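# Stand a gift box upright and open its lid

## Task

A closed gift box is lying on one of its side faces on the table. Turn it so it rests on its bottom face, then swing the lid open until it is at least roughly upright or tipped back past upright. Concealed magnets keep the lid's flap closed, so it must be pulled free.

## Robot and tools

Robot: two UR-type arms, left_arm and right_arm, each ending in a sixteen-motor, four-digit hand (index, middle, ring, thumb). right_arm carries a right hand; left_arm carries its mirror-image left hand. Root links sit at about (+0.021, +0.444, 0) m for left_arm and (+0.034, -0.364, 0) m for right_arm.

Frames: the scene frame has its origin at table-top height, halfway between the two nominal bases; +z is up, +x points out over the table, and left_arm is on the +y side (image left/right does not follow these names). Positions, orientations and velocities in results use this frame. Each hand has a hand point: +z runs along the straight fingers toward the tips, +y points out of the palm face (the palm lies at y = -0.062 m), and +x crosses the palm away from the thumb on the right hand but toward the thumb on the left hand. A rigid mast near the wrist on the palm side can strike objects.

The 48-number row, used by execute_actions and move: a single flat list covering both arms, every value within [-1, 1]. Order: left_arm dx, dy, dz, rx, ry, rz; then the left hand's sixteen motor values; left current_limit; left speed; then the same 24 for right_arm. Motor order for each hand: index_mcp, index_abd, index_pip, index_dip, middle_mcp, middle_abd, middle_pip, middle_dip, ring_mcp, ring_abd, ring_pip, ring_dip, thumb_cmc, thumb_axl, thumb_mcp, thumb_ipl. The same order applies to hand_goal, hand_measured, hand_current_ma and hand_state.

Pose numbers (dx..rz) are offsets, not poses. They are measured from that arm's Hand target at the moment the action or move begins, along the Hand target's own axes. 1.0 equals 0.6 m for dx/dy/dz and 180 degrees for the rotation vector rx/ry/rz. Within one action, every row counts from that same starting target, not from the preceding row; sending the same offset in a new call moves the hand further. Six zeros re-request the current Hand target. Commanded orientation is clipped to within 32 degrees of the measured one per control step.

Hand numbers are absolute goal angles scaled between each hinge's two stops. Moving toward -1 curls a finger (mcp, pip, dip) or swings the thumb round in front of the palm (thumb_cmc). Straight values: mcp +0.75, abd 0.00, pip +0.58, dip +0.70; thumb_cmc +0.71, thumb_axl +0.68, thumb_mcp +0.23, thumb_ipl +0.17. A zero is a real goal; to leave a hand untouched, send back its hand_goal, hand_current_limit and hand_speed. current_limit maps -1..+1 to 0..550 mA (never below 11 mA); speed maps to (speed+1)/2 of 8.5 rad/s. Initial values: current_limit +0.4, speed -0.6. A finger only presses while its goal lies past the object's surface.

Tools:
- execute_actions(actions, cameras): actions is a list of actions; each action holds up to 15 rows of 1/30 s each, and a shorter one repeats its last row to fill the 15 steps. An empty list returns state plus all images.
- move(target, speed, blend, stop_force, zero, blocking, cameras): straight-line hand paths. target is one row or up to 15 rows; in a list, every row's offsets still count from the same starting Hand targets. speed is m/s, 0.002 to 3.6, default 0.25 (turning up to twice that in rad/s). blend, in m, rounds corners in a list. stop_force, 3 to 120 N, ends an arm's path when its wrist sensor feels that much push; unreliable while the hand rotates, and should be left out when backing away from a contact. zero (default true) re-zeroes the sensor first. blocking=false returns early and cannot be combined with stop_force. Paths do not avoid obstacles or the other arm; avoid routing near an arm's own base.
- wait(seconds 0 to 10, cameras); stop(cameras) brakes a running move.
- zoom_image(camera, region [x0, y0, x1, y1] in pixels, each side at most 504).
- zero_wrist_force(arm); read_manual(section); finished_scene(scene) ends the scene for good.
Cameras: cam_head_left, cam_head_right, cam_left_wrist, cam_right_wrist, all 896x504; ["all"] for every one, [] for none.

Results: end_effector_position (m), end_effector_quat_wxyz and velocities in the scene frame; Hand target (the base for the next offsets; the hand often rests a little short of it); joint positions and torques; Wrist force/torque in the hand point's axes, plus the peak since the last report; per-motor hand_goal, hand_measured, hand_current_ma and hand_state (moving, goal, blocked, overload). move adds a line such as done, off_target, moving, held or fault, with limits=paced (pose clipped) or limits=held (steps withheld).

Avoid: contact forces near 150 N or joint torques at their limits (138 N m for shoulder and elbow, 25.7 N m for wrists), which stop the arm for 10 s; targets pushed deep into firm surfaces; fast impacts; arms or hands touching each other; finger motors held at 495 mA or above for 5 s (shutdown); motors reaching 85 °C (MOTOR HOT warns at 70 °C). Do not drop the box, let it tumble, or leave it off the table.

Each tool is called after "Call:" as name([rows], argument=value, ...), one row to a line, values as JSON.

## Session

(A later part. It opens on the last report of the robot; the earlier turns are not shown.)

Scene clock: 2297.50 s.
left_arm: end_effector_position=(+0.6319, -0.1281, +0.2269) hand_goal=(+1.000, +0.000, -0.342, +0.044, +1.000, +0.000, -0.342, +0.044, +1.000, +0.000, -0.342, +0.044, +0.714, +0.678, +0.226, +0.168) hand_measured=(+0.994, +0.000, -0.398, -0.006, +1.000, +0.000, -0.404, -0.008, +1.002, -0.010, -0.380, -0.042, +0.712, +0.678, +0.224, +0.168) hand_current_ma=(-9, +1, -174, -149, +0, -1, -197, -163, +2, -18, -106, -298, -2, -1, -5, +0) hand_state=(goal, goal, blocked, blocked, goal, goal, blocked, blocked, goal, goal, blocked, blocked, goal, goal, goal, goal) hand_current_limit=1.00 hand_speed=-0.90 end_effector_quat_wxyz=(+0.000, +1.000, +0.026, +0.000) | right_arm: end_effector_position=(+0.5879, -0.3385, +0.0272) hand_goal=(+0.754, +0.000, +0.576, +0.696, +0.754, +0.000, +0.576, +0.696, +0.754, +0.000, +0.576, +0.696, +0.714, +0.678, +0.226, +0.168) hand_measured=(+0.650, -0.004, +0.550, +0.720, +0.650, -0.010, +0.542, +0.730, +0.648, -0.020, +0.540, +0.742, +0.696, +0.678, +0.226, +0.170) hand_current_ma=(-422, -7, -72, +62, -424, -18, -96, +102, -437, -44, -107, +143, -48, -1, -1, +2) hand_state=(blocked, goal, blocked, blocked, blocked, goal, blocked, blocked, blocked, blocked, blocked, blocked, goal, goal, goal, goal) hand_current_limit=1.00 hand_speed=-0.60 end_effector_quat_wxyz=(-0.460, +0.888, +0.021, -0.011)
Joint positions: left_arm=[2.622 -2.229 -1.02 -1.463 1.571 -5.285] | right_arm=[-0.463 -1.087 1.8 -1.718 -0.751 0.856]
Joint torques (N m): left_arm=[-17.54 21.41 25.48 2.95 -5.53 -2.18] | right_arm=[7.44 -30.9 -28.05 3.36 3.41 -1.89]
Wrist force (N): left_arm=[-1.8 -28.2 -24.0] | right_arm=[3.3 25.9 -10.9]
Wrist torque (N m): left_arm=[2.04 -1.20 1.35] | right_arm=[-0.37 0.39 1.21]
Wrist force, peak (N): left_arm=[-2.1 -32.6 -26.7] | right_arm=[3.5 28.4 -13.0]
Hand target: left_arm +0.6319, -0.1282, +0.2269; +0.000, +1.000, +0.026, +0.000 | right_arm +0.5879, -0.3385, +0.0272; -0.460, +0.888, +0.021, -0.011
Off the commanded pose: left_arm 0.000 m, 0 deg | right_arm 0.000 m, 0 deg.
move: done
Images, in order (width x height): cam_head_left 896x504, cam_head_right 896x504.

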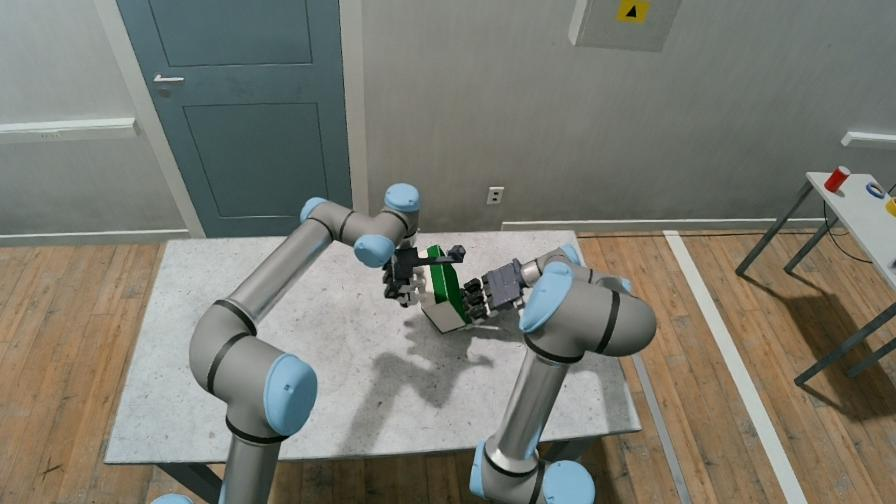

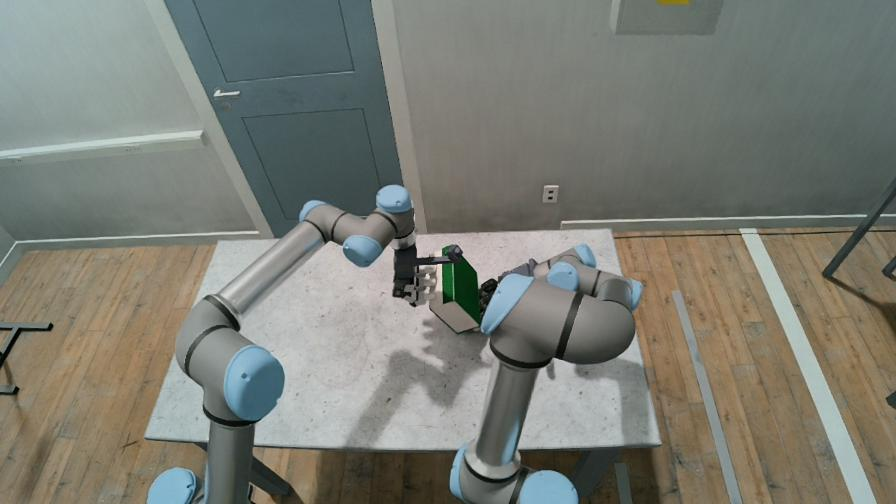

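Call:
move(target=[0,0.02,0.015,0,0,0,1,0,-0.343,0.044,1,0,-0.343,0.044,1,0,-0.343,0.044,0.714,0.678,0.226,0.168,1,-0.9,0,0.0344,-0.0491,0,0,0,0.754,0,0.576,0.696,0.754,0,0.576,0.696,0.754,0,0.576,0.696,0.714,0.678,0.226,0.168,1,-0.6], speed=0.022, cameras=["cam_head_left","cam_head_right"])

Call:
zoom_image(camera="cam_head_right", region=[340, 230, 500, 350])

Call:
zoom_image(camera="cam_head_left", region=[360, 230, 520, 350])

Scene clock: 2332.63 s.
left_arm: end_effector_position=(+0.6325, -0.1402, +0.2179) hand_goal=(+1.000, +0.000, -0.342, +0.044, +1.000, +0.000, -0.342, +0.044, +1.000, +0.000, -0.342, +0.044, +0.714, +0.678, +0.226, +0.168) hand_measured=(+1.000, +0.000, -0.340, +0.042, +0.998, +0.000, -0.342, +0.042, +1.000, -0.004, -0.340, +0.042, +0.712, +0.678, +0.224, +0.168) hand_current_ma=(+0, +0, +2, -3, -3, -1, -1, -4, +0, -5, +2, -4, -2, -1, -5, +0) hand_state=(goal, goal, goal, goal, goal, goal, goal, goal, goal, goal, goal, goal, goal, goal, goal, goal) hand_current_limit=1.00 hand_speed=-0.90 end_effector_quat_wxyz=(+0.000, +1.000, +0.026, +0.000) | right_arm: end_effector_position=(+0.5896, -0.3743, +0.0273) hand_goal=(+0.754, +0.000, +0.576, +0.696, +0.754, +0.000, +0.576, +0.696, +0.754, +0.000, +0.576, +0.696, +0.714, +0.678, +0.226, +0.168) hand_measured=(+0.732, -0.004, +0.570, +0.698, +0.734, -0.002, +0.568, +0.698, +0.734, -0.004, +0.570, +0.698, +0.696, +0.678, +0.226, +0.170) hand_current_ma=(-61, -4, -13, +4, -54, -4, -14, +4, -54, -4, -13, +5, -48, -1, -1, +2) hand_state=(blocked, goal, goal, goal, goal, goal, goal, goal, goal, goal, goal, goal, goal, goal, goal, goal) hand_current_limit=1.00 hand_speed=-0.60 end_effector_quat_wxyz=(-0.460, +0.888, +0.021, -0.011)
Joint positions: left_arm=[2.608 -2.255 -1 -1.458 1.571 -5.298] | right_arm=[-0.518 -1.071 1.759 -1.646 -0.782 0.791]
Joint torques (N m): left_arm=[-5.98 43.75 32.18 4.92 0.28 -1.33] | right_arm=[-7.09 -25.51 -30.2 0.49 -1.68 -1.66]
Wrist force (N): left_arm=[0.8 1.3 -3.1] | right_arm=[0.5 -0.4 -2.4]
Wrist torque (N m): left_arm=[0.43 -0.18 0.01] | right_arm=[-0.06 0.04 0.22]
Wrist force, peak (N): left_arm=[-2.1 -28.3 -24.4] | right_arm=[3.5 26.5 -10.7]
Hand target: left_arm +0.6325, -0.1402, +0.2179; +0.000, +1.000, +0.026, +0.000 | right_arm +0.5896, -0.3745, +0.0273; -0.460, +0.888, +0.021, -0.011
Off the commanded pose: left_arm 0.000 m, 0 deg | right_arm 0.000 m, 0 deg.
move: done
Images, in order (width x height): cam_head_left 896x504, cam_head_right 896x504.

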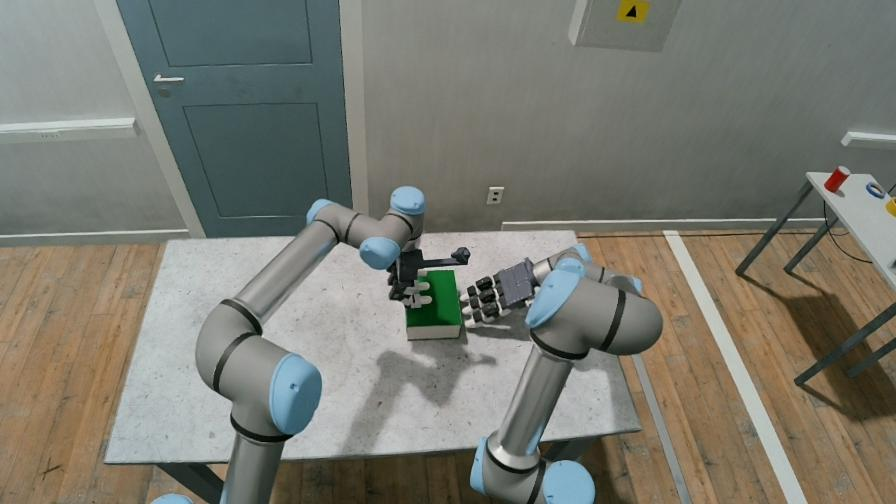

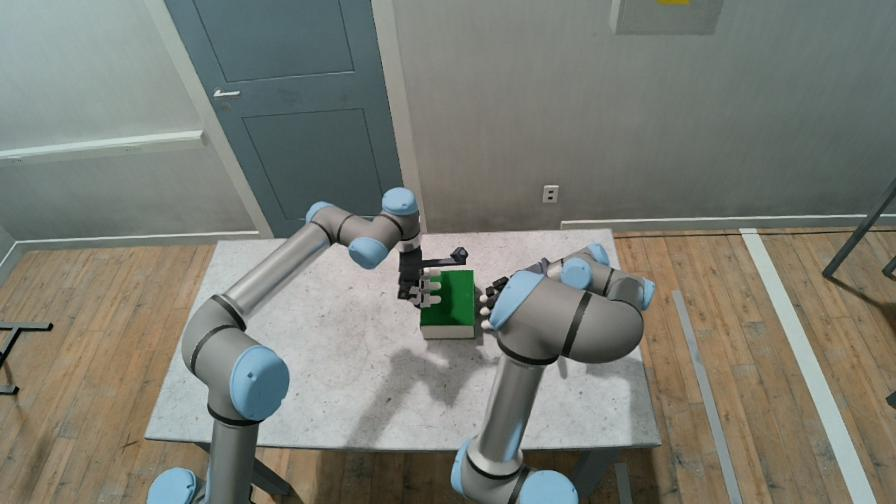

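Scaled by 3.150 from the camera's 896x504 image, which has a finer 1280x720 frame.

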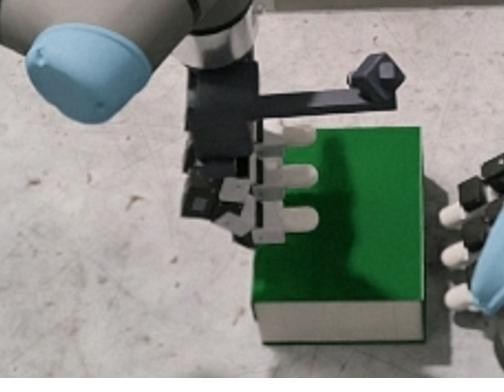

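Scaled by 3.150 from the camera's 896x504 image, which has a finer 1280x720 frame.

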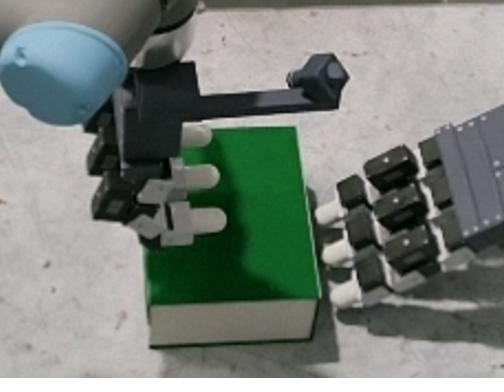

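Call:
move([
  [-0.02,-0.2867,0,0,0,0,1,0,-0.343,0.044,1,0,-0.343,0.044,1,0,-0.343,0.044,0.714,0.678,0.226,0.168,1,-0.9,-0.0167,-0.0683,-0.0478,0,0,0,0.754,0,0.576,0.696,0.754,0,0.576,0.696,0.754,0,0.576,0.696,0.714,0.678,0.226,0.168,1,-0.6],
  [-0.051,-0.2867,0.212,0,0,0,1,0,-0.343,0.044,1,0,-0.343,0.044,0.78,0,-0.343,0.044,0.714,0.678,0.226,0.168,1,-0.9,-0.0167,-0.0683,-0.0478,0,0,0,0.754,0,-0.299,0.116,0.754,0,-0.299,0.116,0.754,0,0.576,0.696,0.714,0.678,0.226,0.168,1,-0.8],
  [-0.051,-0.2867,0.2125,0,0,0,1,0,-0.343,0.044,1,0,-0.343,0.044,0.78,0,-0.343,0.044,0.714,0.678,0.226,0.168,1,-0.9,-0.0167,-0.0307,-0.0215,0,0,0,0.754,0,-0.299,0.116,0.754,0,-0.299,0.116,0.754,0,0.576,0.696,0.714,0.678,0.226,0.168,1,-0.8],
], speed=0.15, cameras=["cam_head_left","cam_head_right"])

Call:
zoom_image(camera="cam_head_right", region=[340, 230, 500, 350])

Call:
zoom_image(camera="cam_head_left", region=[360, 230, 520, 350])

Scene clock: 2428.50 s.
left_arm: end_effector_position=(+0.5930, +0.0300, +0.0904) hand_goal=(+1.000, +0.000, -0.342, +0.044, +1.000, +0.000, -0.342, +0.044, +0.780, +0.000, -0.342, +0.044, +0.714, +0.678, +0.226, +0.168) hand_measured=(+1.000, +0.000, -0.340, +0.042, +0.998, +0.000, -0.342, +0.042, +0.784, -0.004, -0.340, +0.042, +0.712, +0.678, +0.224, +0.168) hand_current_ma=(+0, +0, +2, -3, -3, -1, -1, -4, +7, -5, +2, -3, -2, -1, -5, +0) hand_state=(goal, goal, goal, goal, goal, goal, goal, goal, goal, goal, goal, goal, goal, goal, goal, goal) hand_current_limit=1.00 hand_speed=-0.90 end_effector_quat_wxyz=(+0.000, +1.000, +0.026, +0.000) | right_arm: end_effector_position=(+0.5796, -0.3749, +0.0499) hand_goal=(+0.754, +0.000, -0.298, +0.116, +0.754, +0.000, -0.298, +0.116, +0.754, +0.000, +0.576, +0.696, +0.714, +0.678, +0.226, +0.168) hand_measured=(+0.738, -0.004, -0.296, +0.120, +0.740, -0.002, -0.294, +0.120, +0.734, -0.002, +0.570, +0.698, +0.696, +0.678, +0.226, +0.170) hand_current_ma=(-43, -4, +5, +6, -38, -4, +5, +6, -52, -4, -13, +5, -48, -1, -1, +2) hand_state=(goal, goal, goal, goal, goal, goal, goal, goal, goal, goal, goal, goal, goal, goal, goal, goal) hand_current_limit=1.00 hand_speed=-0.80 end_effector_quat_wxyz=(-0.460, +0.888, +0.021, -0.011)
Joint positions: left_arm=[2.808 -2.055 -1.677 -0.98 1.571 -5.099] | right_arm=[-0.526 -1.123 1.769 -1.597 -0.787 0.781]
Joint torques (N m): left_arm=[-6.08 30.19 7.63 4.98 -1.71 -1.08] | right_arm=[1.25 -23.3 -8.63 -2.8 -0.12 2.21]
Wrist force (N): left_arm=[0.8 1.6 -3.2] | right_arm=[0.8 -0.6 -2.3]
Wrist torque (N m): left_arm=[0.48 -0.18 0.00] | right_arm=[-0.02 0.00 0.19]
Wrist force, peak (N): left_arm=[0.9 1.5 -3.7] | right_arm=[1.0 -1.0 -2.6]
Hand target: left_arm +0.5930, +0.0300, +0.0904; +0.000, +1.000, +0.026, +0.000 | right_arm +0.5796, -0.3749, +0.0497; -0.460, +0.888, +0.021, -0.011
Off the commanded pose: left_arm 0.000 m, 0 deg | right_arm 0.000 m, 0 deg.
move: done
Images, in order (width x height): cam_head_left 896x504, cam_head_right 896x504.

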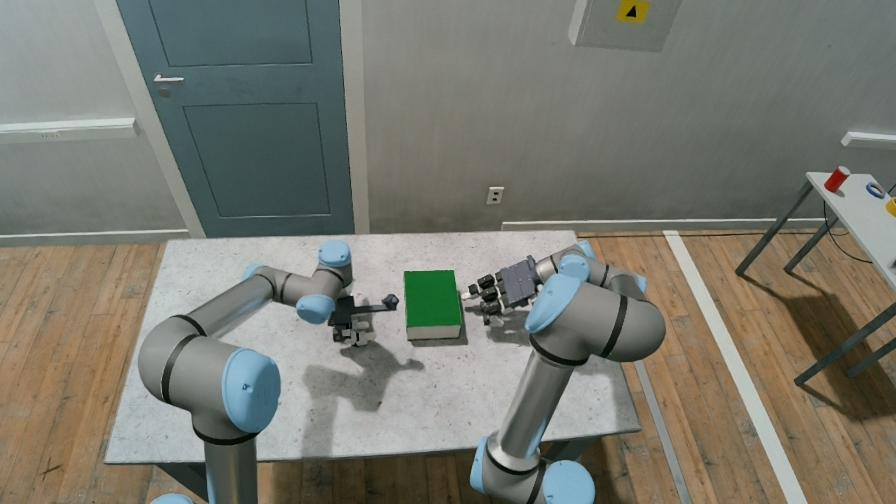

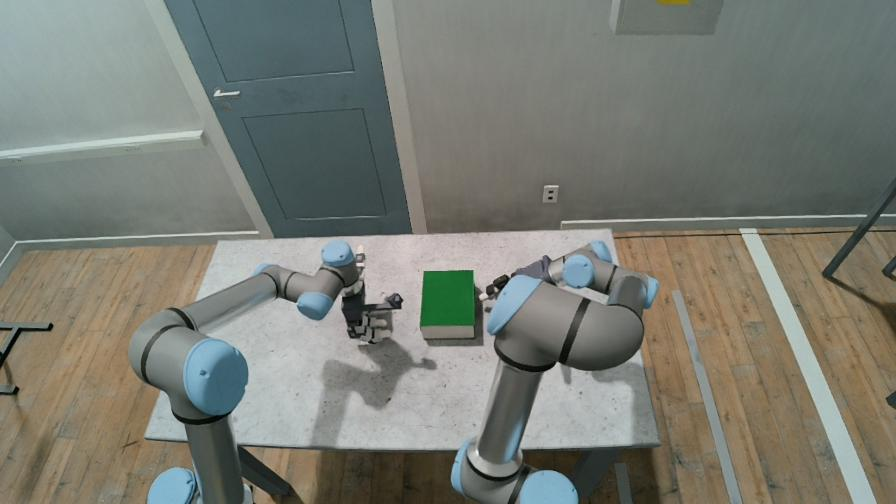

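Scaled by 3.150 from the camera's 896x504 image, which has a finer 1280x720 frame.

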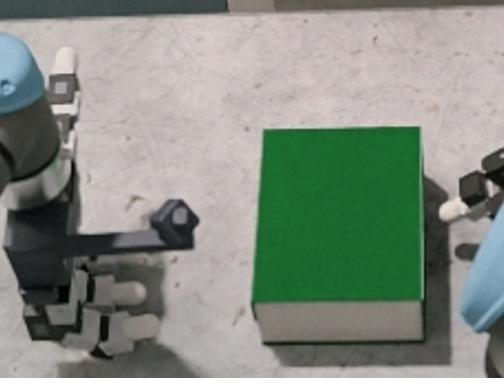

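Scaled by 3.150 from the camera's 896x504 image, which has a finer 1280x720 frame.

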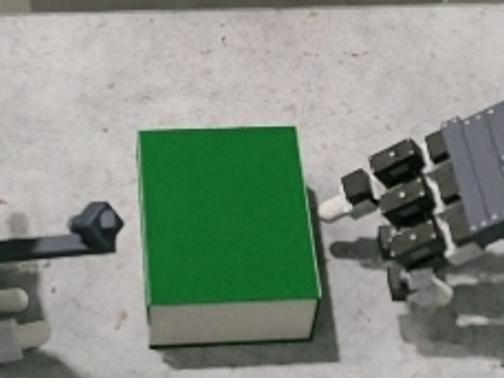

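Call:
move([
  [0.045,0,0,0,0,0,1,0,-0.343,0.044,1,0,-0.343,0.044,0.78,0,-0.343,0.044,0.714,0.678,0.226,0.168,1,-0.9,0.005,-0.045,-0.031,0,0,0,0.754,0,-0.299,0.116,0.754,0,-0.299,0.116,0.754,0,0.576,0.696,0.714,0.678,0.226,0.168,1,-0.8],
  [0.046,0,0,0,0,0,1,0,-0.343,0.044,1,0,-0.343,0.044,0.78,0,-0.343,0.044,0.714,0.678,0.226,0.168,1,-0.9,0.005,-0.045,-0.031,0,0,0,0.754,0,0.576,0.696,0.754,0,-0.299,0.116,0.754,0,-0.299,0.116,0.714,0.678,0.226,0.168,1,-0.8],
  [0.046,0,0,0,0,0,1,0,-0.343,0.044,1,0,-0.343,0.044,0.78,0,-0.343,0.044,0.714,0.678,0.226,0.168,1,-0.9,0.005,0,0,0,0,0,0.754,0,0.576,0.696,0.754,0,-0.299,0.116,0.754,0,-0.299,0.116,0.714,0.678,0.226,0.168,1,-0.8],
], speed=0.15, cameras=[])

Call:
move(target=[0,0.133,0,0,0,0,1,0,-0.343,0.044,1,0,-0.343,0.044,0.78,0,-0.343,0.044,0.714,0.678,0.226,0.168,1,-0.9,0,-0.0382,0.0545,0,0,0,0.754,0,0.576,0.696,0.754,0,-0.299,0.116,0.754,0,-0.299,0.116,0.714,0.678,0.226,0.168,1,-0.8], speed=0.05, stop_force=8, cameras=["cam_head_left","cam_head_right"])

Call:
zoom_image(camera="cam_head_right", region=[340, 230, 500, 350])

Call:
zoom_image(camera="cam_head_left", region=[360, 230, 520, 350])

Scene clock: 2454.73 s.
left_arm: end_effector_position=(+0.6206, +0.0314, +0.0904) hand_goal=(+1.000, +0.000, -0.342, +0.044, +1.000, +0.000, -0.342, +0.044, +0.780, +0.000, -0.342, +0.044, +0.714, +0.678, +0.226, +0.168) hand_measured=(+1.000, +0.000, -0.340, +0.042, +0.998, +0.000, -0.342, +0.042, +0.784, -0.004, -0.340, +0.042, +0.712, +0.678, +0.224, +0.168) hand_current_ma=(+0, +0, +2, -3, -3, -1, -1, -4, +7, -5, +2, -3, -2, -1, -5, +0) hand_state=(goal, goal, goal, goal, goal, goal, goal, goal, goal, goal, goal, goal, goal, goal, goal, goal) hand_current_limit=1.00 hand_speed=-0.90 end_effector_quat_wxyz=(+0.000, +1.000, +0.026, +0.000) | right_arm: end_effector_position=(+0.5826, -0.3747, +0.0499) hand_goal=(+0.754, +0.000, +0.576, +0.696, +0.754, +0.000, -0.298, +0.116, +0.754, +0.000, -0.298, +0.116, +0.714, +0.678, +0.226, +0.168) hand_measured=(+0.738, -0.002, +0.570, +0.692, +0.740, -0.002, -0.294, +0.120, +0.740, -0.002, -0.296, +0.120, +0.696, +0.678, +0.226, +0.170) hand_current_ma=(-42, -4, -12, -6, -37, -4, +5, +6, -38, -4, +5, +6, -48, -1, -1, +2) hand_state=(goal, goal, goal, goal, goal, goal, goal, goal, goal, goal, goal, goal, goal, goal, goal, goal) hand_current_limit=1.00 hand_speed=-0.80 end_effector_quat_wxyz=(-0.460, +0.888, +0.021, -0.011)
Joint positions: left_arm=[2.824 -2.102 -1.602 -1.009 1.571 -5.083] | right_arm=[-0.524 -1.117 1.76 -1.596 -0.785 0.784]
Joint torques (N m): left_arm=[7.39 32.18 28.06 0.61 1.14 1.71] | right_arm=[-3.54 -24.19 -9.2 -2.67 -1.54 2.22]
Wrist force (N): left_arm=[0.7 1.6 -3.3] | right_arm=[0.8 -0.4 -2.3]
Wrist torque (N m): left_arm=[0.50 -0.19 -0.16] | right_arm=[-0.01 0.00 0.12]
Wrist force, peak (N): left_arm=[0.8 1.5 -3.5] | right_arm=[0.8 -1.3 -2.7]
Hand target: left_arm +0.6206, +0.0314, +0.0904; +0.000, +1.000, +0.026, +0.000 | right_arm +0.5826, -0.3747, +0.0497; -0.460, +0.888, +0.021, -0.011
Off the commanded pose: left_arm 0.000 m, 0 deg | right_arm 0.000 m, 0 deg.
move: done
No camera images: "cameras" was empty.

Scene clock: 2457.47 s.
left_arm: end_effector_position=(+0.6242, -0.0405, +0.0904) hand_goal=(+1.000, +0.000, -0.342, +0.044, +1.000, +0.000, -0.342, +0.044, +0.780, +0.000, -0.342, +0.044, +0.714, +0.678, +0.226, +0.168) hand_measured=(+1.000, +0.000, -0.340, +0.042, +0.998, +0.000, -0.342, +0.042, +0.810, -0.002, -0.354, +0.020, +0.712, +0.678, +0.224, +0.168) hand_current_ma=(-1, +0, +2, -3, -3, -1, -1, -4, +85, -1, -24, -58, -2, -1, -5, +0) hand_state=(goal, goal, goal, goal, goal, goal, goal, goal, blocked, goal, goal, blocked, goal, goal, goal, goal) hand_current_limit=1.00 hand_speed=-0.90 end_effector_quat_wxyz=(+0.000, +1.000, +0.026, +0.000) | right_arm: end_effector_position=(+0.5809, -0.3389, +0.0497) hand_goal=(+0.754, +0.000, +0.576, +0.696, +0.754, +0.000, -0.298, +0.116, +0.754, +0.000, -0.298, +0.116, +0.714, +0.678, +0.226, +0.168) hand_measured=(+0.734, +0.004, +0.572, +0.698, +0.740, -0.002, -0.296, +0.120, +0.740, -0.002, -0.296, +0.120, +0.696, +0.678, +0.226, +0.170) hand_current_ma=(-53, +8, -9, +1, -36, -4, +5, +6, -37, -4, +4, +6, -47, -1, -1, +2) hand_state=(goal, goal, goal, goal, goal, goal, goal, goal, goal, goal, goal, goal, goal, goal, goal, goal) hand_current_limit=1.00 hand_speed=-0.80 end_effector_quat_wxyz=(-0.460, +0.887, +0.021, -0.011)
Joint positions: left_arm=[2.725 -2.188 -1.457 -1.068 1.571 -5.181] | right_arm=[-0.469 -1.135 1.802 -1.666 -0.754 0.849]
Joint torques (N m): left_arm=[5.61 62.72 8.11 5.18 -1.47 1.81] | right_arm=[-5.91 -22.54 -30.73 0.48 -1.52 -1.75]
Wrist force (N): left_arm=[0.6 -0.6 -3.8] | right_arm=[0.7 -0.4 -3.5]
Wrist torque (N m): left_arm=[0.53 -0.21 -0.02] | right_arm=[0.07 0.04 0.18]
Wrist force, peak (N): left_arm=[1.4 -8.6 -6.3] | right_arm=[0.3 -0.5 -18.1]
Hand target: left_arm +0.6242, -0.0405, +0.0904; +0.000, +1.000, +0.026, +0.000 (not the last commanded pose) | right_arm +0.5809, -0.3389, +0.0497; -0.460, +0.887, +0.021, -0.011 (not the last commanded pose)
Off the commanded pose: left_arm 0.008 m, 0 deg | right_arm 0.004 m, 0 deg.
move: contact (left_arm, right_arm)
Images, in order (width x height): cam_head_left 896x504, cam_head_right 896x504.

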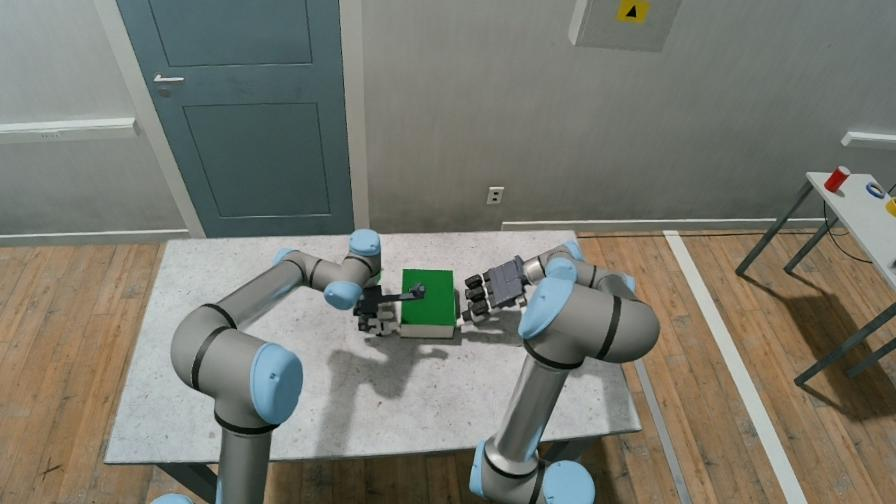

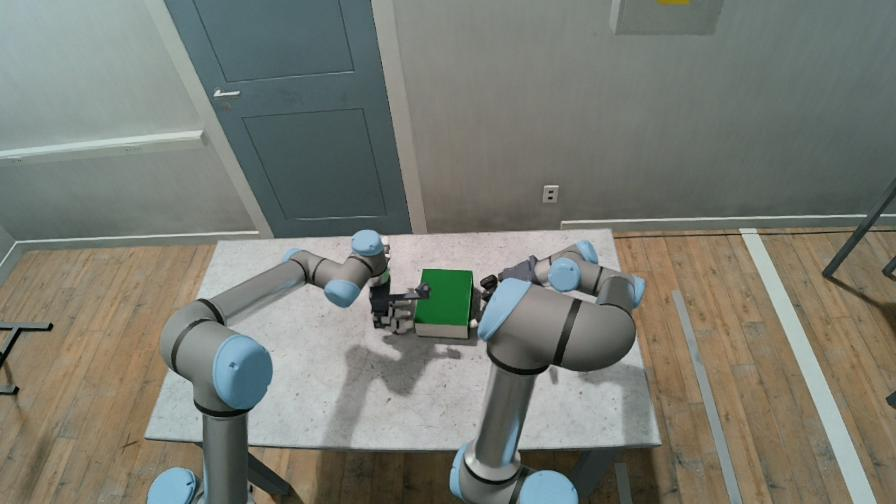

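Scaled by 3.150 from the camera's 896x504 image, which has a finer 1280x720 frame.

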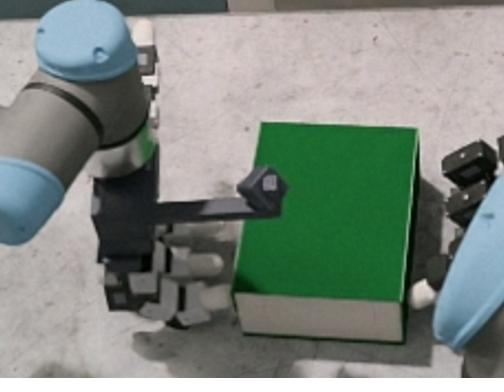

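Scaled by 3.150 from the camera's 896x504 image, which has a finer 1280x720 frame.

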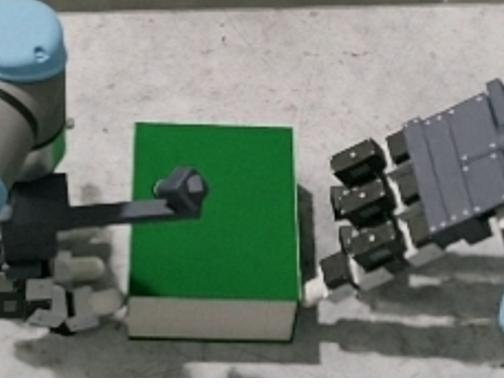

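Call:
move([
  [0,0.02,0,0,0,0,1,0,-0.343,0.044,1,0,-0.343,0.044,0.78,0,-0.343,0.044,0.714,0.678,0.226,0.168,1,-0.9,0,-0.0115,0.0164,0,0,0,0.754,0,0.576,0.696,0.754,0,-0.299,0.116,0.754,0,-0.299,0.116,0.714,0.678,0.226,0.168,1,-0.8],
  [0.02,0.02,-0.1,0,0,0,1,0,-0.343,0.044,1,0,-0.343,0.044,0.78,0,-0.343,0.044,0.714,0.678,0.226,0.168,1,-0.9,0.02,-0.0934,-0.041,0,0,0,0.754,0,0.576,0.696,0.754,0,-0.299,0.116,0.754,0,-0.299,0.116,0.714,0.678,0.226,0.168,1,-0.8],
], speed=[0.03, 0.03], cameras=["cam_head_left","cam_head_right"])

Call:
zoom_image(camera="cam_head_right", region=[340, 230, 500, 350])

Call:
zoom_image(camera="cam_head_left", region=[360, 230, 520, 350])

Scene clock: 2486.47 s.
left_arm: end_effector_position=(+0.6367, -0.0519, +0.1503) hand_goal=(+1.000, +0.000, -0.342, +0.044, +1.000, +0.000, -0.342, +0.044, +0.780, +0.000, -0.342, +0.044, +0.714, +0.678, +0.226, +0.168) hand_measured=(+1.000, +0.000, -0.340, +0.042, +0.998, +0.000, -0.342, +0.042, +0.922, +0.000, -0.326, +0.042, +0.712, +0.678, +0.224, +0.168) hand_current_ma=(-1, +0, +2, -3, -3, -1, -1, -4, +550, +1, +38, -4, -2, -1, -5, +0) hand_state=(goal, goal, goal, goal, goal, goal, goal, goal, blocked, goal, goal, goal, goal, goal, goal, goal) hand_current_limit=1.00 hand_speed=-0.90 end_effector_quat_wxyz=(+0.000, +1.000, +0.026, +0.000) | right_arm: end_effector_position=(+0.5923, -0.3261, +0.1095) hand_goal=(+0.754, +0.000, +0.576, +0.696, +0.754, +0.000, -0.298, +0.116, +0.754, +0.000, -0.298, +0.116, +0.714, +0.678, +0.226, +0.168) hand_measured=(+0.656, +0.010, +0.526, +0.666, +0.740, -0.002, -0.296, +0.120, +0.740, -0.002, -0.296, +0.120, +0.696, +0.678, +0.226, +0.170) hand_current_ma=(-393, +18, -156, -87, -36, -4, +5, +6, -36, -4, +4, +6, -47, -1, -1, +2) hand_state=(blocked, goal, blocked, blocked, goal, goal, goal, goal, goal, goal, goal, goal, goal, goal, goal, goal) hand_current_limit=1.00 hand_speed=-0.80 end_effector_quat_wxyz=(-0.460, +0.887, +0.021, -0.011)
Joint positions: left_arm=[2.718 -2.166 -1.326 -1.221 1.571 -5.189] | right_arm=[-0.441 -1.197 1.718 -1.546 -0.739 0.884]
Joint torques (N m): left_arm=[4.75 62.75 30.89 0.97 0.6 1.58] | right_arm=[10.49 -45.56 -31.92 0.99 5.09 2.29]
Wrist force (N): left_arm=[2.6 -3.1 -3.6] | right_arm=[0.1 3.7 -6.0]
Wrist torque (N m): left_arm=[0.71 -0.34 0.30] | right_arm=[-0.02 0.02 -0.01]
Wrist force, peak (N): left_arm=[5.1 -34.6 -8.9] | right_arm=[0.3 0.5 -60.4]
Hand target: left_arm +0.6368, -0.0519, +0.1504; +0.000, +1.000, +0.026, +0.000 | right_arm +0.5923, -0.3262, +0.1096; -0.460, +0.887, +0.021, -0.011
Off the commanded pose: left_arm 0.000 m, 0 deg | right_arm 0.000 m, 0 deg.
move: done
Images, in order (width x height): cam_head_left 896x504, cam_head_right 896x504.

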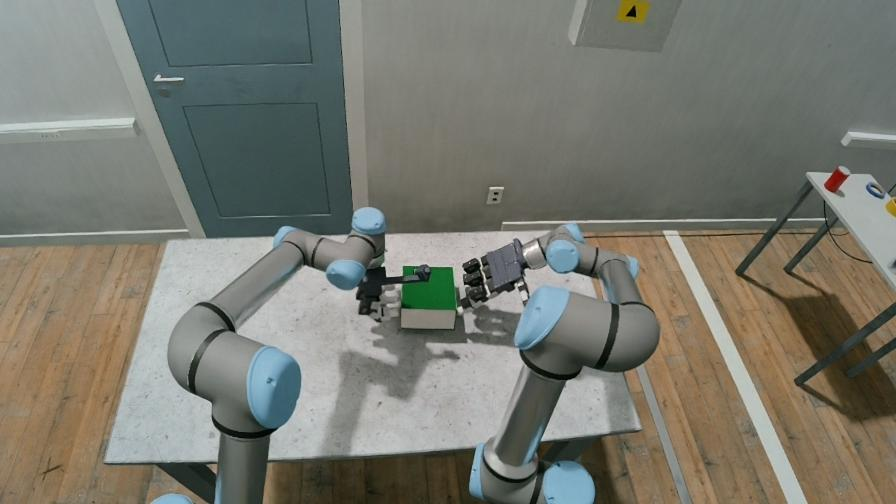

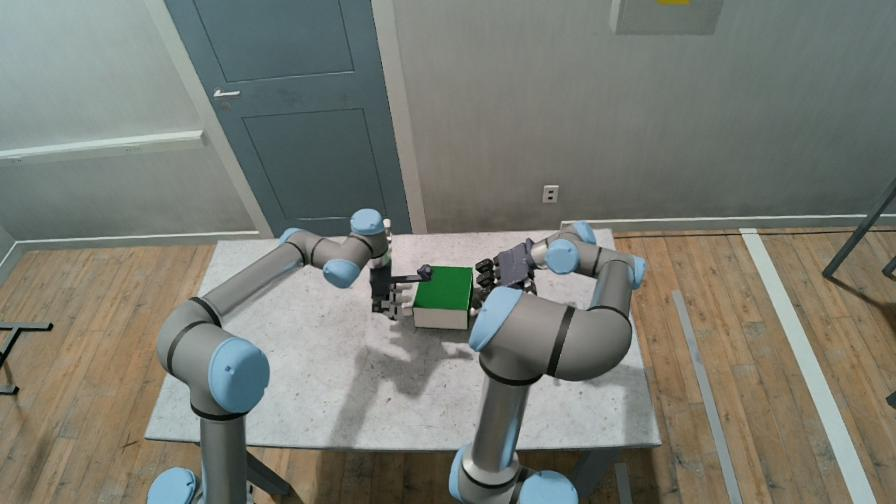

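Scaled by 3.150 from the camera's 896x504 image, which has a finer 1280x720 frame.

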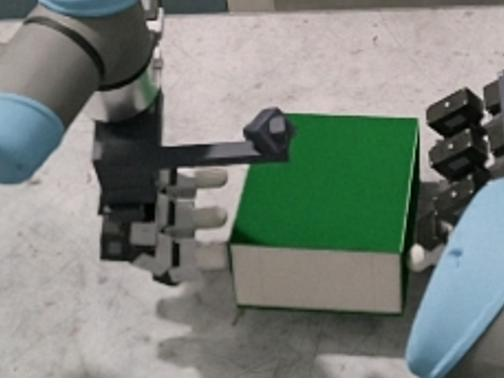

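Scaled by 3.150 from the camera's 896x504 image, which has a finer 1280x720 frame.

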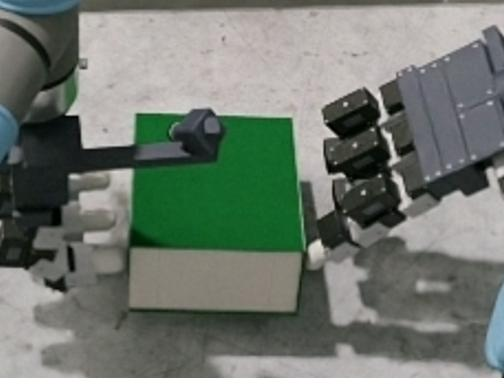

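Call:
move(target=[0.05,0,-0.167,0,0,0,1,0,-0.343,0.044,1,0,-0.343,0.044,0.87,0,-0.343,0.044,0.714,0.678,0.226,0.168,0.8,-0.9,0.05,-0.137,-0.0958,0,0,0,0.754,0,0.576,0.696,0.754,0,-0.299,0.116,0.754,0,-0.299,0.116,0.714,0.678,0.226,0.168,1,-0.8], speed=0.04, cameras=["cam_head_left","cam_head_right"])

Call:
zoom_image(camera="cam_head_right", region=[340, 230, 500, 350])

Call:
zoom_image(camera="cam_head_left", region=[360, 230, 520, 350])

Scene clock: 2498.07 s.
left_arm: end_effector_position=(+0.6667, -0.0503, +0.2506) hand_goal=(+1.000, +0.000, -0.342, +0.044, +1.000, +0.000, -0.342, +0.044, +0.870, +0.000, -0.342, +0.044, +0.714, +0.678, +0.226, +0.168) hand_measured=(+1.000, +0.000, -0.340, +0.042, +0.998, +0.000, -0.342, +0.042, +1.000, +0.000, -0.324, +0.050, +0.712, +0.678, +0.224, +0.168) hand_current_ma=(-1, +0, +2, -3, -3, -1, -1, -4, +0, +1, +39, +11, -2, -1, -5, +0) hand_state=(goal, goal, goal, goal, goal, goal, goal, goal, overload, goal, goal, goal, goal, goal, goal, goal) hand_current_limit=0.80 hand_speed=-0.90 end_effector_quat_wxyz=(+0.000, +1.000, +0.026, +0.000) | right_arm: end_effector_position=(+0.6223, -0.3243, +0.2099) hand_goal=(+0.754, +0.000, +0.576, +0.696, +0.754, +0.000, -0.298, +0.116, +0.754, +0.000, -0.298, +0.116, +0.714, +0.678, +0.226, +0.168) hand_measured=(+0.688, +0.002, +0.546, +0.676, +0.740, -0.002, -0.296, +0.120, +0.740, -0.002, -0.296, +0.120, +0.696, +0.678, +0.226, +0.170) hand_current_ma=(-238, +2, -86, -51, -36, -4, +5, +6, -36, -4, +4, +6, -47, -1, -1, +2) hand_state=(blocked, goal, blocked, goal, goal, goal, goal, goal, goal, goal, goal, goal, goal, goal, goal, goal) hand_current_limit=1.00 hand_speed=-0.80 end_effector_quat_wxyz=(-0.460, +0.887, +0.021, -0.011)
Joint positions: left_arm=[2.737 -2.171 -1.055 -1.486 1.57 -5.17] | right_arm=[-0.419 -1.222 1.481 -1.305 -0.728 0.912]
Joint torques (N m): left_arm=[7.49 39.68 30.69 0.76 -0.04 1.84] | right_arm=[8.02 -24.17 -35.18 0.43 4.54 2.29]
Wrist force (N): left_arm=[2.4 0.5 -3.0] | right_arm=[0.7 2.2 -3.6]
Wrist torque (N m): left_arm=[0.72 -0.31 0.10] | right_arm=[0.01 0.08 -0.01]
Wrist force, peak (N): left_arm=[2.7 -3.3 -3.6] | right_arm=[0.1 3.8 -6.1]
Hand target: left_arm +0.6667, -0.0503, +0.2506; +0.000, +1.000, +0.026, +0.000 | right_arm +0.6223, -0.3244, +0.2099; -0.460, +0.887, +0.021, -0.011
Off the commanded pose: left_arm 0.000 m, 0 deg | right_arm 0.000 m, 0 deg.
HAND FAULT: one or more motors of the hand drew too much current for too long and shut down. This happened once since the last result. The arm does not stop for it. Each such motor holds nothing for 10 seconds from its own shutdown, also while the arm is stopped by a fault of its own. Then it runs to the goal last written, under the current limit last written. A HAND FAULT can take a little off the scene's score.
move: done
Images, in order (width x height): cam_head_left 896x504, cam_head_right 896x504.

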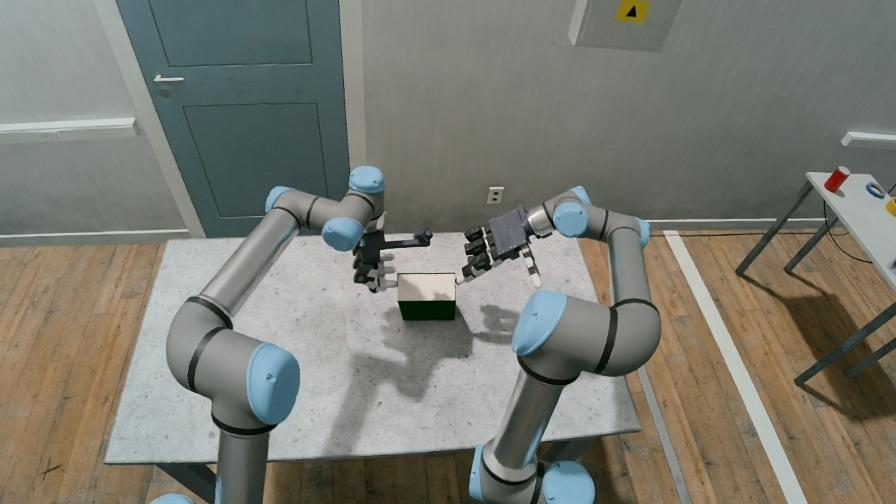

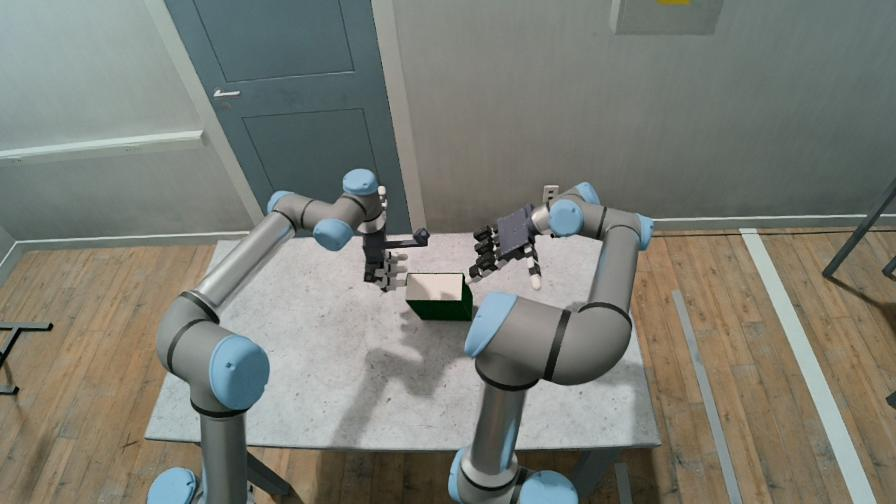

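Scaled by 3.150 from the camera's 896x504 image, which has a finer 1280x720 frame.

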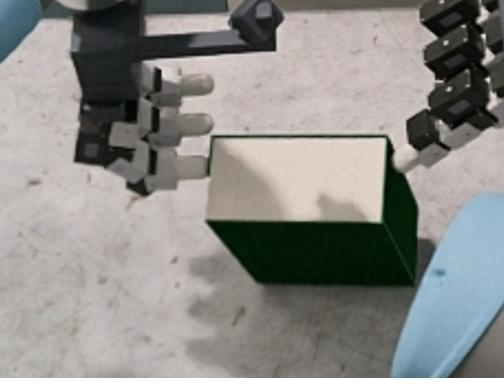

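Scaled by 3.150 from the camera's 896x504 image, which has a finer 1280x720 frame.

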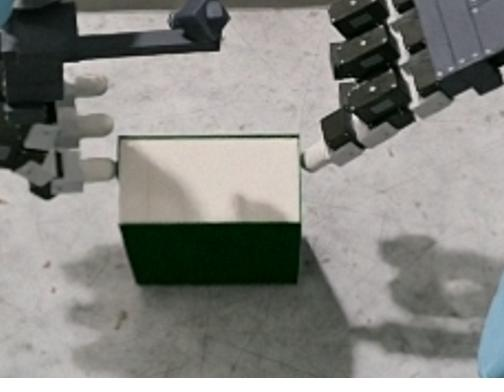

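Call:
move(target=[0,0,0.05,0,0,0,1,0,-0.343,0.044,1,0,-0.343,0.044,0.93,0,-0.343,0.044,0.714,0.678,0.226,0.168,0.8,-0.9,0,0.041,0.0287,0,0,0,0.754,0,0.576,0.696,0.754,0,-0.299,0.116,0.754,0,-0.299,0.116,0.714,0.678,0.226,0.168,1,-0.8], speed=0.03, cameras=["cam_head_left","cam_head_right"])

Call:
zoom_image(camera="cam_head_right", region=[340, 230, 500, 350])

Call:
zoom_image(camera="cam_head_left", region=[360, 230, 520, 350])

Scene clock: 2510.93 s.
left_arm: end_effector_position=(+0.6667, -0.0503, +0.2207) hand_goal=(+1.000, +0.000, -0.342, +0.044, +1.000, +0.000, -0.342, +0.044, +0.930, +0.000, -0.342, +0.044, +0.714, +0.678, +0.226, +0.168) hand_measured=(+1.000, +0.000, -0.340, +0.042, +0.998, +0.000, -0.342, +0.042, +0.978, +0.000, -0.454, -0.158, +0.712, +0.678, +0.224, +0.168) hand_current_ma=(-1, +0, +2, -3, -3, -1, -1, -4, +151, +0, -419, -495, -2, -1, -5, +0) hand_state=(goal, goal, goal, goal, goal, goal, goal, goal, blocked, goal, blocked, blocked, goal, goal, goal, goal) hand_current_limit=0.80 hand_speed=-0.90 end_effector_quat_wxyz=(+0.000, +1.000, +0.026, +0.000) | right_arm: end_effector_position=(+0.6223, -0.3245, +0.1800) hand_goal=(+0.754, +0.000, +0.576, +0.696, +0.754, +0.000, -0.298, +0.116, +0.754, +0.000, -0.298, +0.116, +0.714, +0.678, +0.226, +0.168) hand_measured=(+0.680, +0.036, +0.548, +0.696, +0.740, -0.002, -0.296, +0.120, +0.740, -0.002, -0.296, +0.120, +0.696, +0.678, +0.226, +0.170) hand_current_ma=(-278, +88, -78, +0, -36, -4, +5, +6, -36, -4, +4, +6, -47, -1, -1, +2) hand_state=(blocked, blocked, blocked, goal, goal, goal, goal, goal, goal, goal, goal, goal, goal, goal, goal, goal) hand_current_limit=1.00 hand_speed=-0.80 end_effector_quat_wxyz=(-0.460, +0.887, +0.021, -0.011)
Joint positions: left_arm=[2.737 -2.181 -1.116 -1.416 1.571 -5.17] | right_arm=[-0.419 -1.201 1.532 -1.376 -0.729 0.911]
Joint torques (N m): left_arm=[-9.97 31.01 9.17 5.44 -2.52 -1.13] | right_arm=[4.66 -18.23 -6.99 -2.45 -0.13 2.03]
Wrist force (N): left_arm=[2.8 -12.6 -13.2] | right_arm=[-0.6 0.0 -23.7]
Wrist torque (N m): left_arm=[1.02 -1.06 0.96] | right_arm=[1.60 -0.57 0.01]
Wrist force, peak (N): left_arm=[2.6 -14.1 -14.3] | right_arm=[-1.1 -0.3 -25.9]
Hand target: left_arm +0.6667, -0.0503, +0.2206; +0.000, +1.000, +0.026, +0.000 | right_arm +0.6223, -0.3244, +0.1799; -0.460, +0.887, +0.021, -0.011
Off the commanded pose: left_arm 0.000 m, 0 deg | right_arm 0.000 m, 0 deg.
move: done
Images, in order (width x height): cam_head_left 896x504, cam_head_right 896x504.

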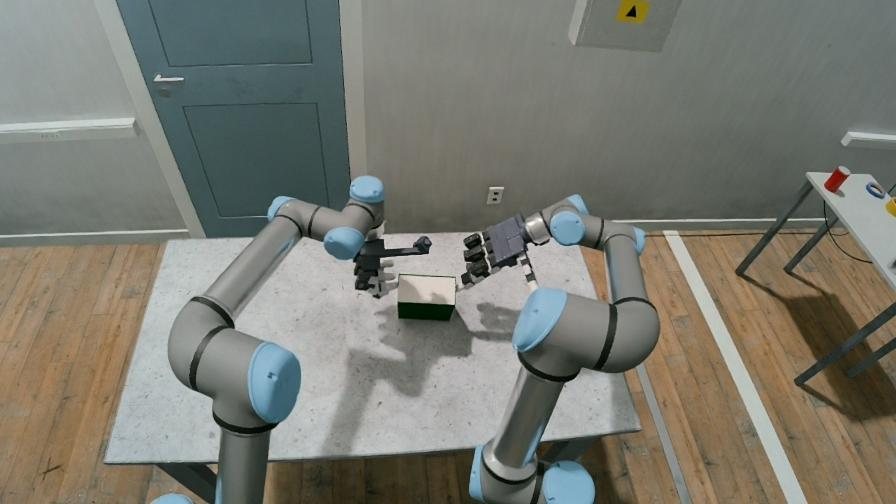

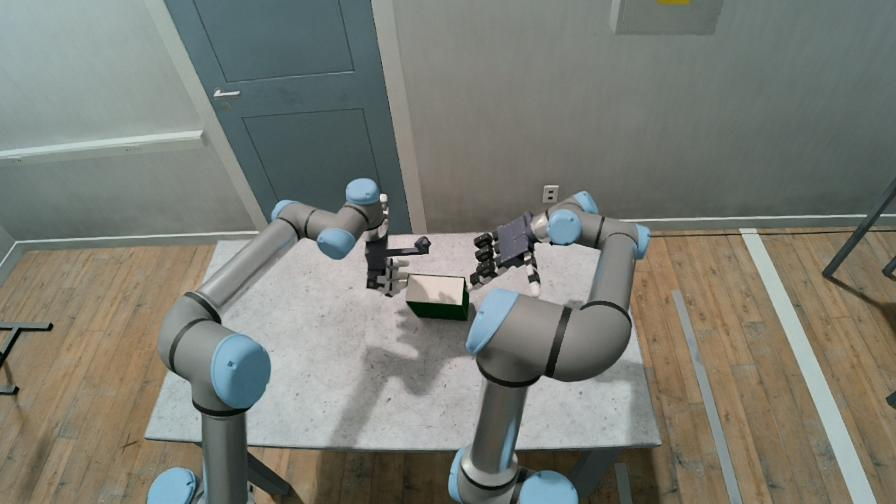

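Scaled by 3.150 from the camera's 896x504 image, which has a finer 1280x720 frame.

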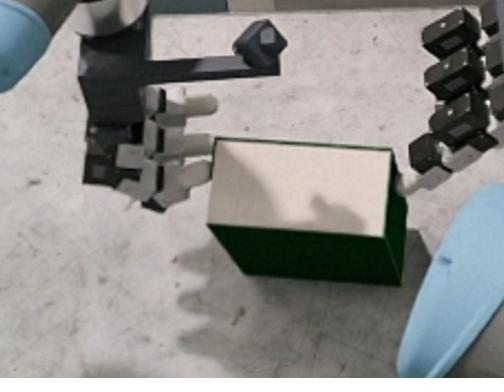

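Scaled by 3.150 from the camera's 896x504 image, which has a finer 1280x720 frame.

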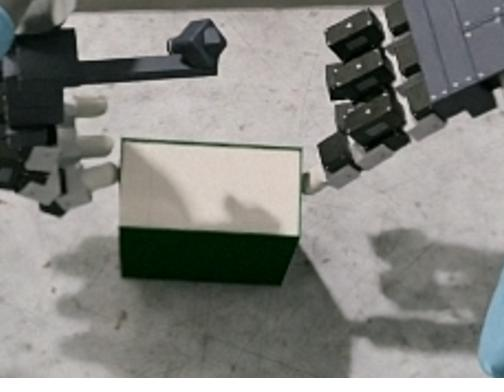

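Call:
move(target=[0,0,-0.015,0,0,0,1,0,-0.343,0.044,1,0,-0.343,0.044,0.93,0,-0.343,0.044,0.714,0.678,0.226,0.168,0.8,-0.9,0,-0.0123,-0.0086,0,0,0,0.754,0,0.576,0.696,0.754,0,-0.299,0.116,0.754,0,-0.299,0.116,0.714,0.678,0.226,0.168,1,-0.8], speed=0.03, cameras=["cam_head_left","cam_head_right"])

Call:
zoom_image(camera="cam_head_right", region=[340, 230, 500, 350])

Call:
zoom_image(camera="cam_head_left", region=[360, 230, 520, 350])

Scene clock: 2525.63 s.
left_arm: end_effector_position=(+0.6667, -0.0504, +0.2295) hand_goal=(+1.000, +0.000, -0.342, +0.044, +1.000, +0.000, -0.342, +0.044, +0.930, +0.000, -0.342, +0.044, +0.714, +0.678, +0.226, +0.168) hand_measured=(+1.000, +0.000, -0.340, +0.042, +0.998, +0.000, -0.342, +0.042, +0.942, +0.000, -0.416, -0.040, +0.712, +0.678, +0.224, +0.168) hand_current_ma=(-1, +0, +2, -3, -3, -1, -1, -4, +28, +0, -242, -295, -2, -1, -5, +0) hand_state=(goal, goal, goal, goal, goal, goal, goal, goal, goal, goal, blocked, blocked, goal, goal, goal, goal) hand_current_limit=0.80 hand_speed=-0.90 end_effector_quat_wxyz=(+0.000, +1.000, +0.026, +0.000) | right_arm: end_effector_position=(+0.6223, -0.3244, +0.1888) hand_goal=(+0.754, +0.000, +0.576, +0.696, +0.754, +0.000, -0.298, +0.116, +0.754, +0.000, -0.298, +0.116, +0.714, +0.678, +0.226, +0.168) hand_measured=(+0.656, +0.010, +0.526, +0.664, +0.740, -0.002, -0.296, +0.120, +0.740, -0.002, -0.296, +0.120, +0.696, +0.678, +0.226, +0.170) hand_current_ma=(-394, +19, -157, -91, -36, -4, +5, +6, -36, -4, +4, +6, -47, -1, -1, +2) hand_state=(blocked, goal, blocked, blocked, goal, goal, goal, goal, goal, goal, goal, goal, goal, goal, goal, goal) hand_current_limit=1.00 hand_speed=-0.80 end_effector_quat_wxyz=(-0.460, +0.887, +0.021, -0.011)
Joint positions: left_arm=[2.737 -2.177 -1.099 -1.436 1.57 -5.17] | right_arm=[-0.419 -1.208 1.517 -1.355 -0.729 0.912]
Joint torques (N m): left_arm=[-2.73 63.42 29.94 0.83 0.35 -0.48] | right_arm=[8.23 -47.93 -33.91 0.86 2.04 1.21]
Wrist force (N): left_arm=[2.7 -1.9 -6.4] | right_arm=[0.3 4.2 -4.3]
Wrist torque (N m): left_arm=[0.78 -0.63 0.33] | right_arm=[-0.13 0.10 -0.06]
Wrist force, peak (N): left_arm=[2.8 -12.5 -13.6] | right_arm=[-0.8 -0.1 -23.8]
Hand target: left_arm +0.6667, -0.0503, +0.2296; +0.000, +1.000, +0.026, +0.000 | right_arm +0.6223, -0.3244, +0.1889; -0.460, +0.887, +0.021, -0.011
Off the commanded pose: left_arm 0.000 m, 0 deg | right_arm 0.000 m, 0 deg.
move: done
Images, in order (width x height): cam_head_left 896x504, cam_head_right 896x504.

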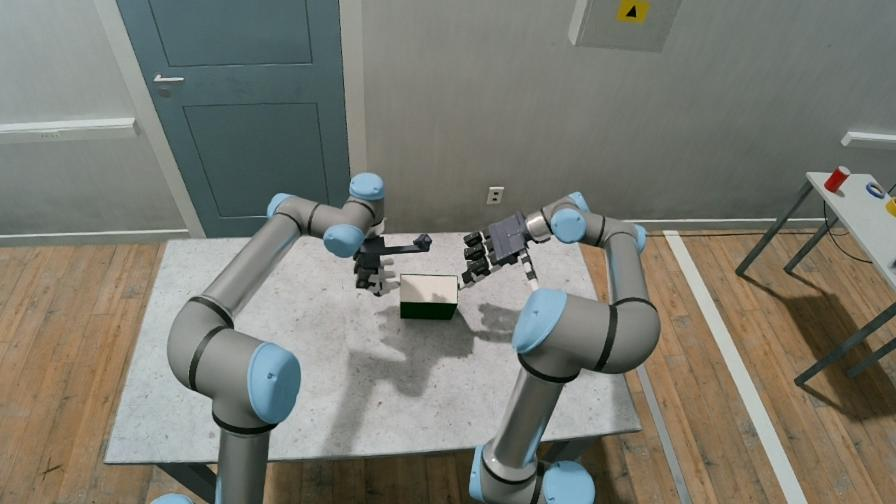

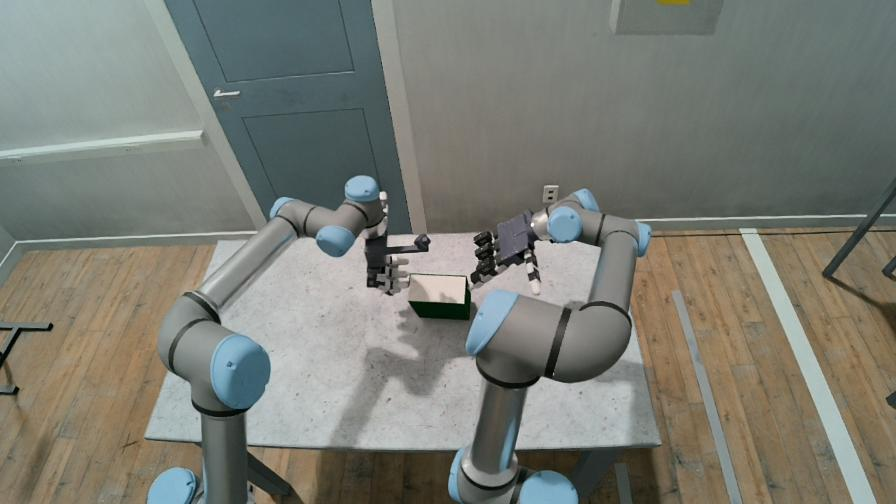

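Scaled by 3.150 from the camera's 896x504 image, which has a finer 1280x720 frame.

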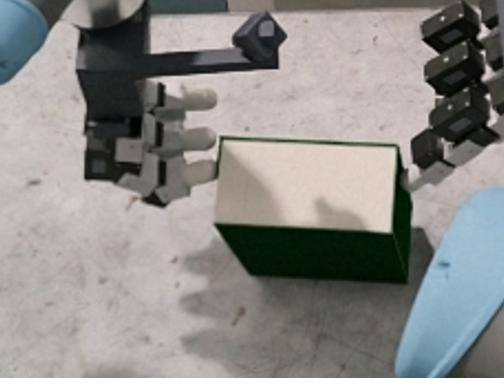

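Scaled by 3.150 from the camera's 896x504 image, which has a finer 1280x720 frame.

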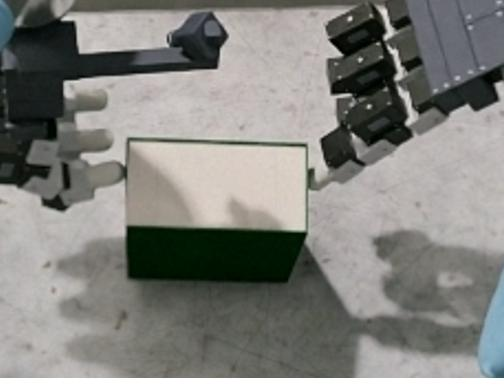

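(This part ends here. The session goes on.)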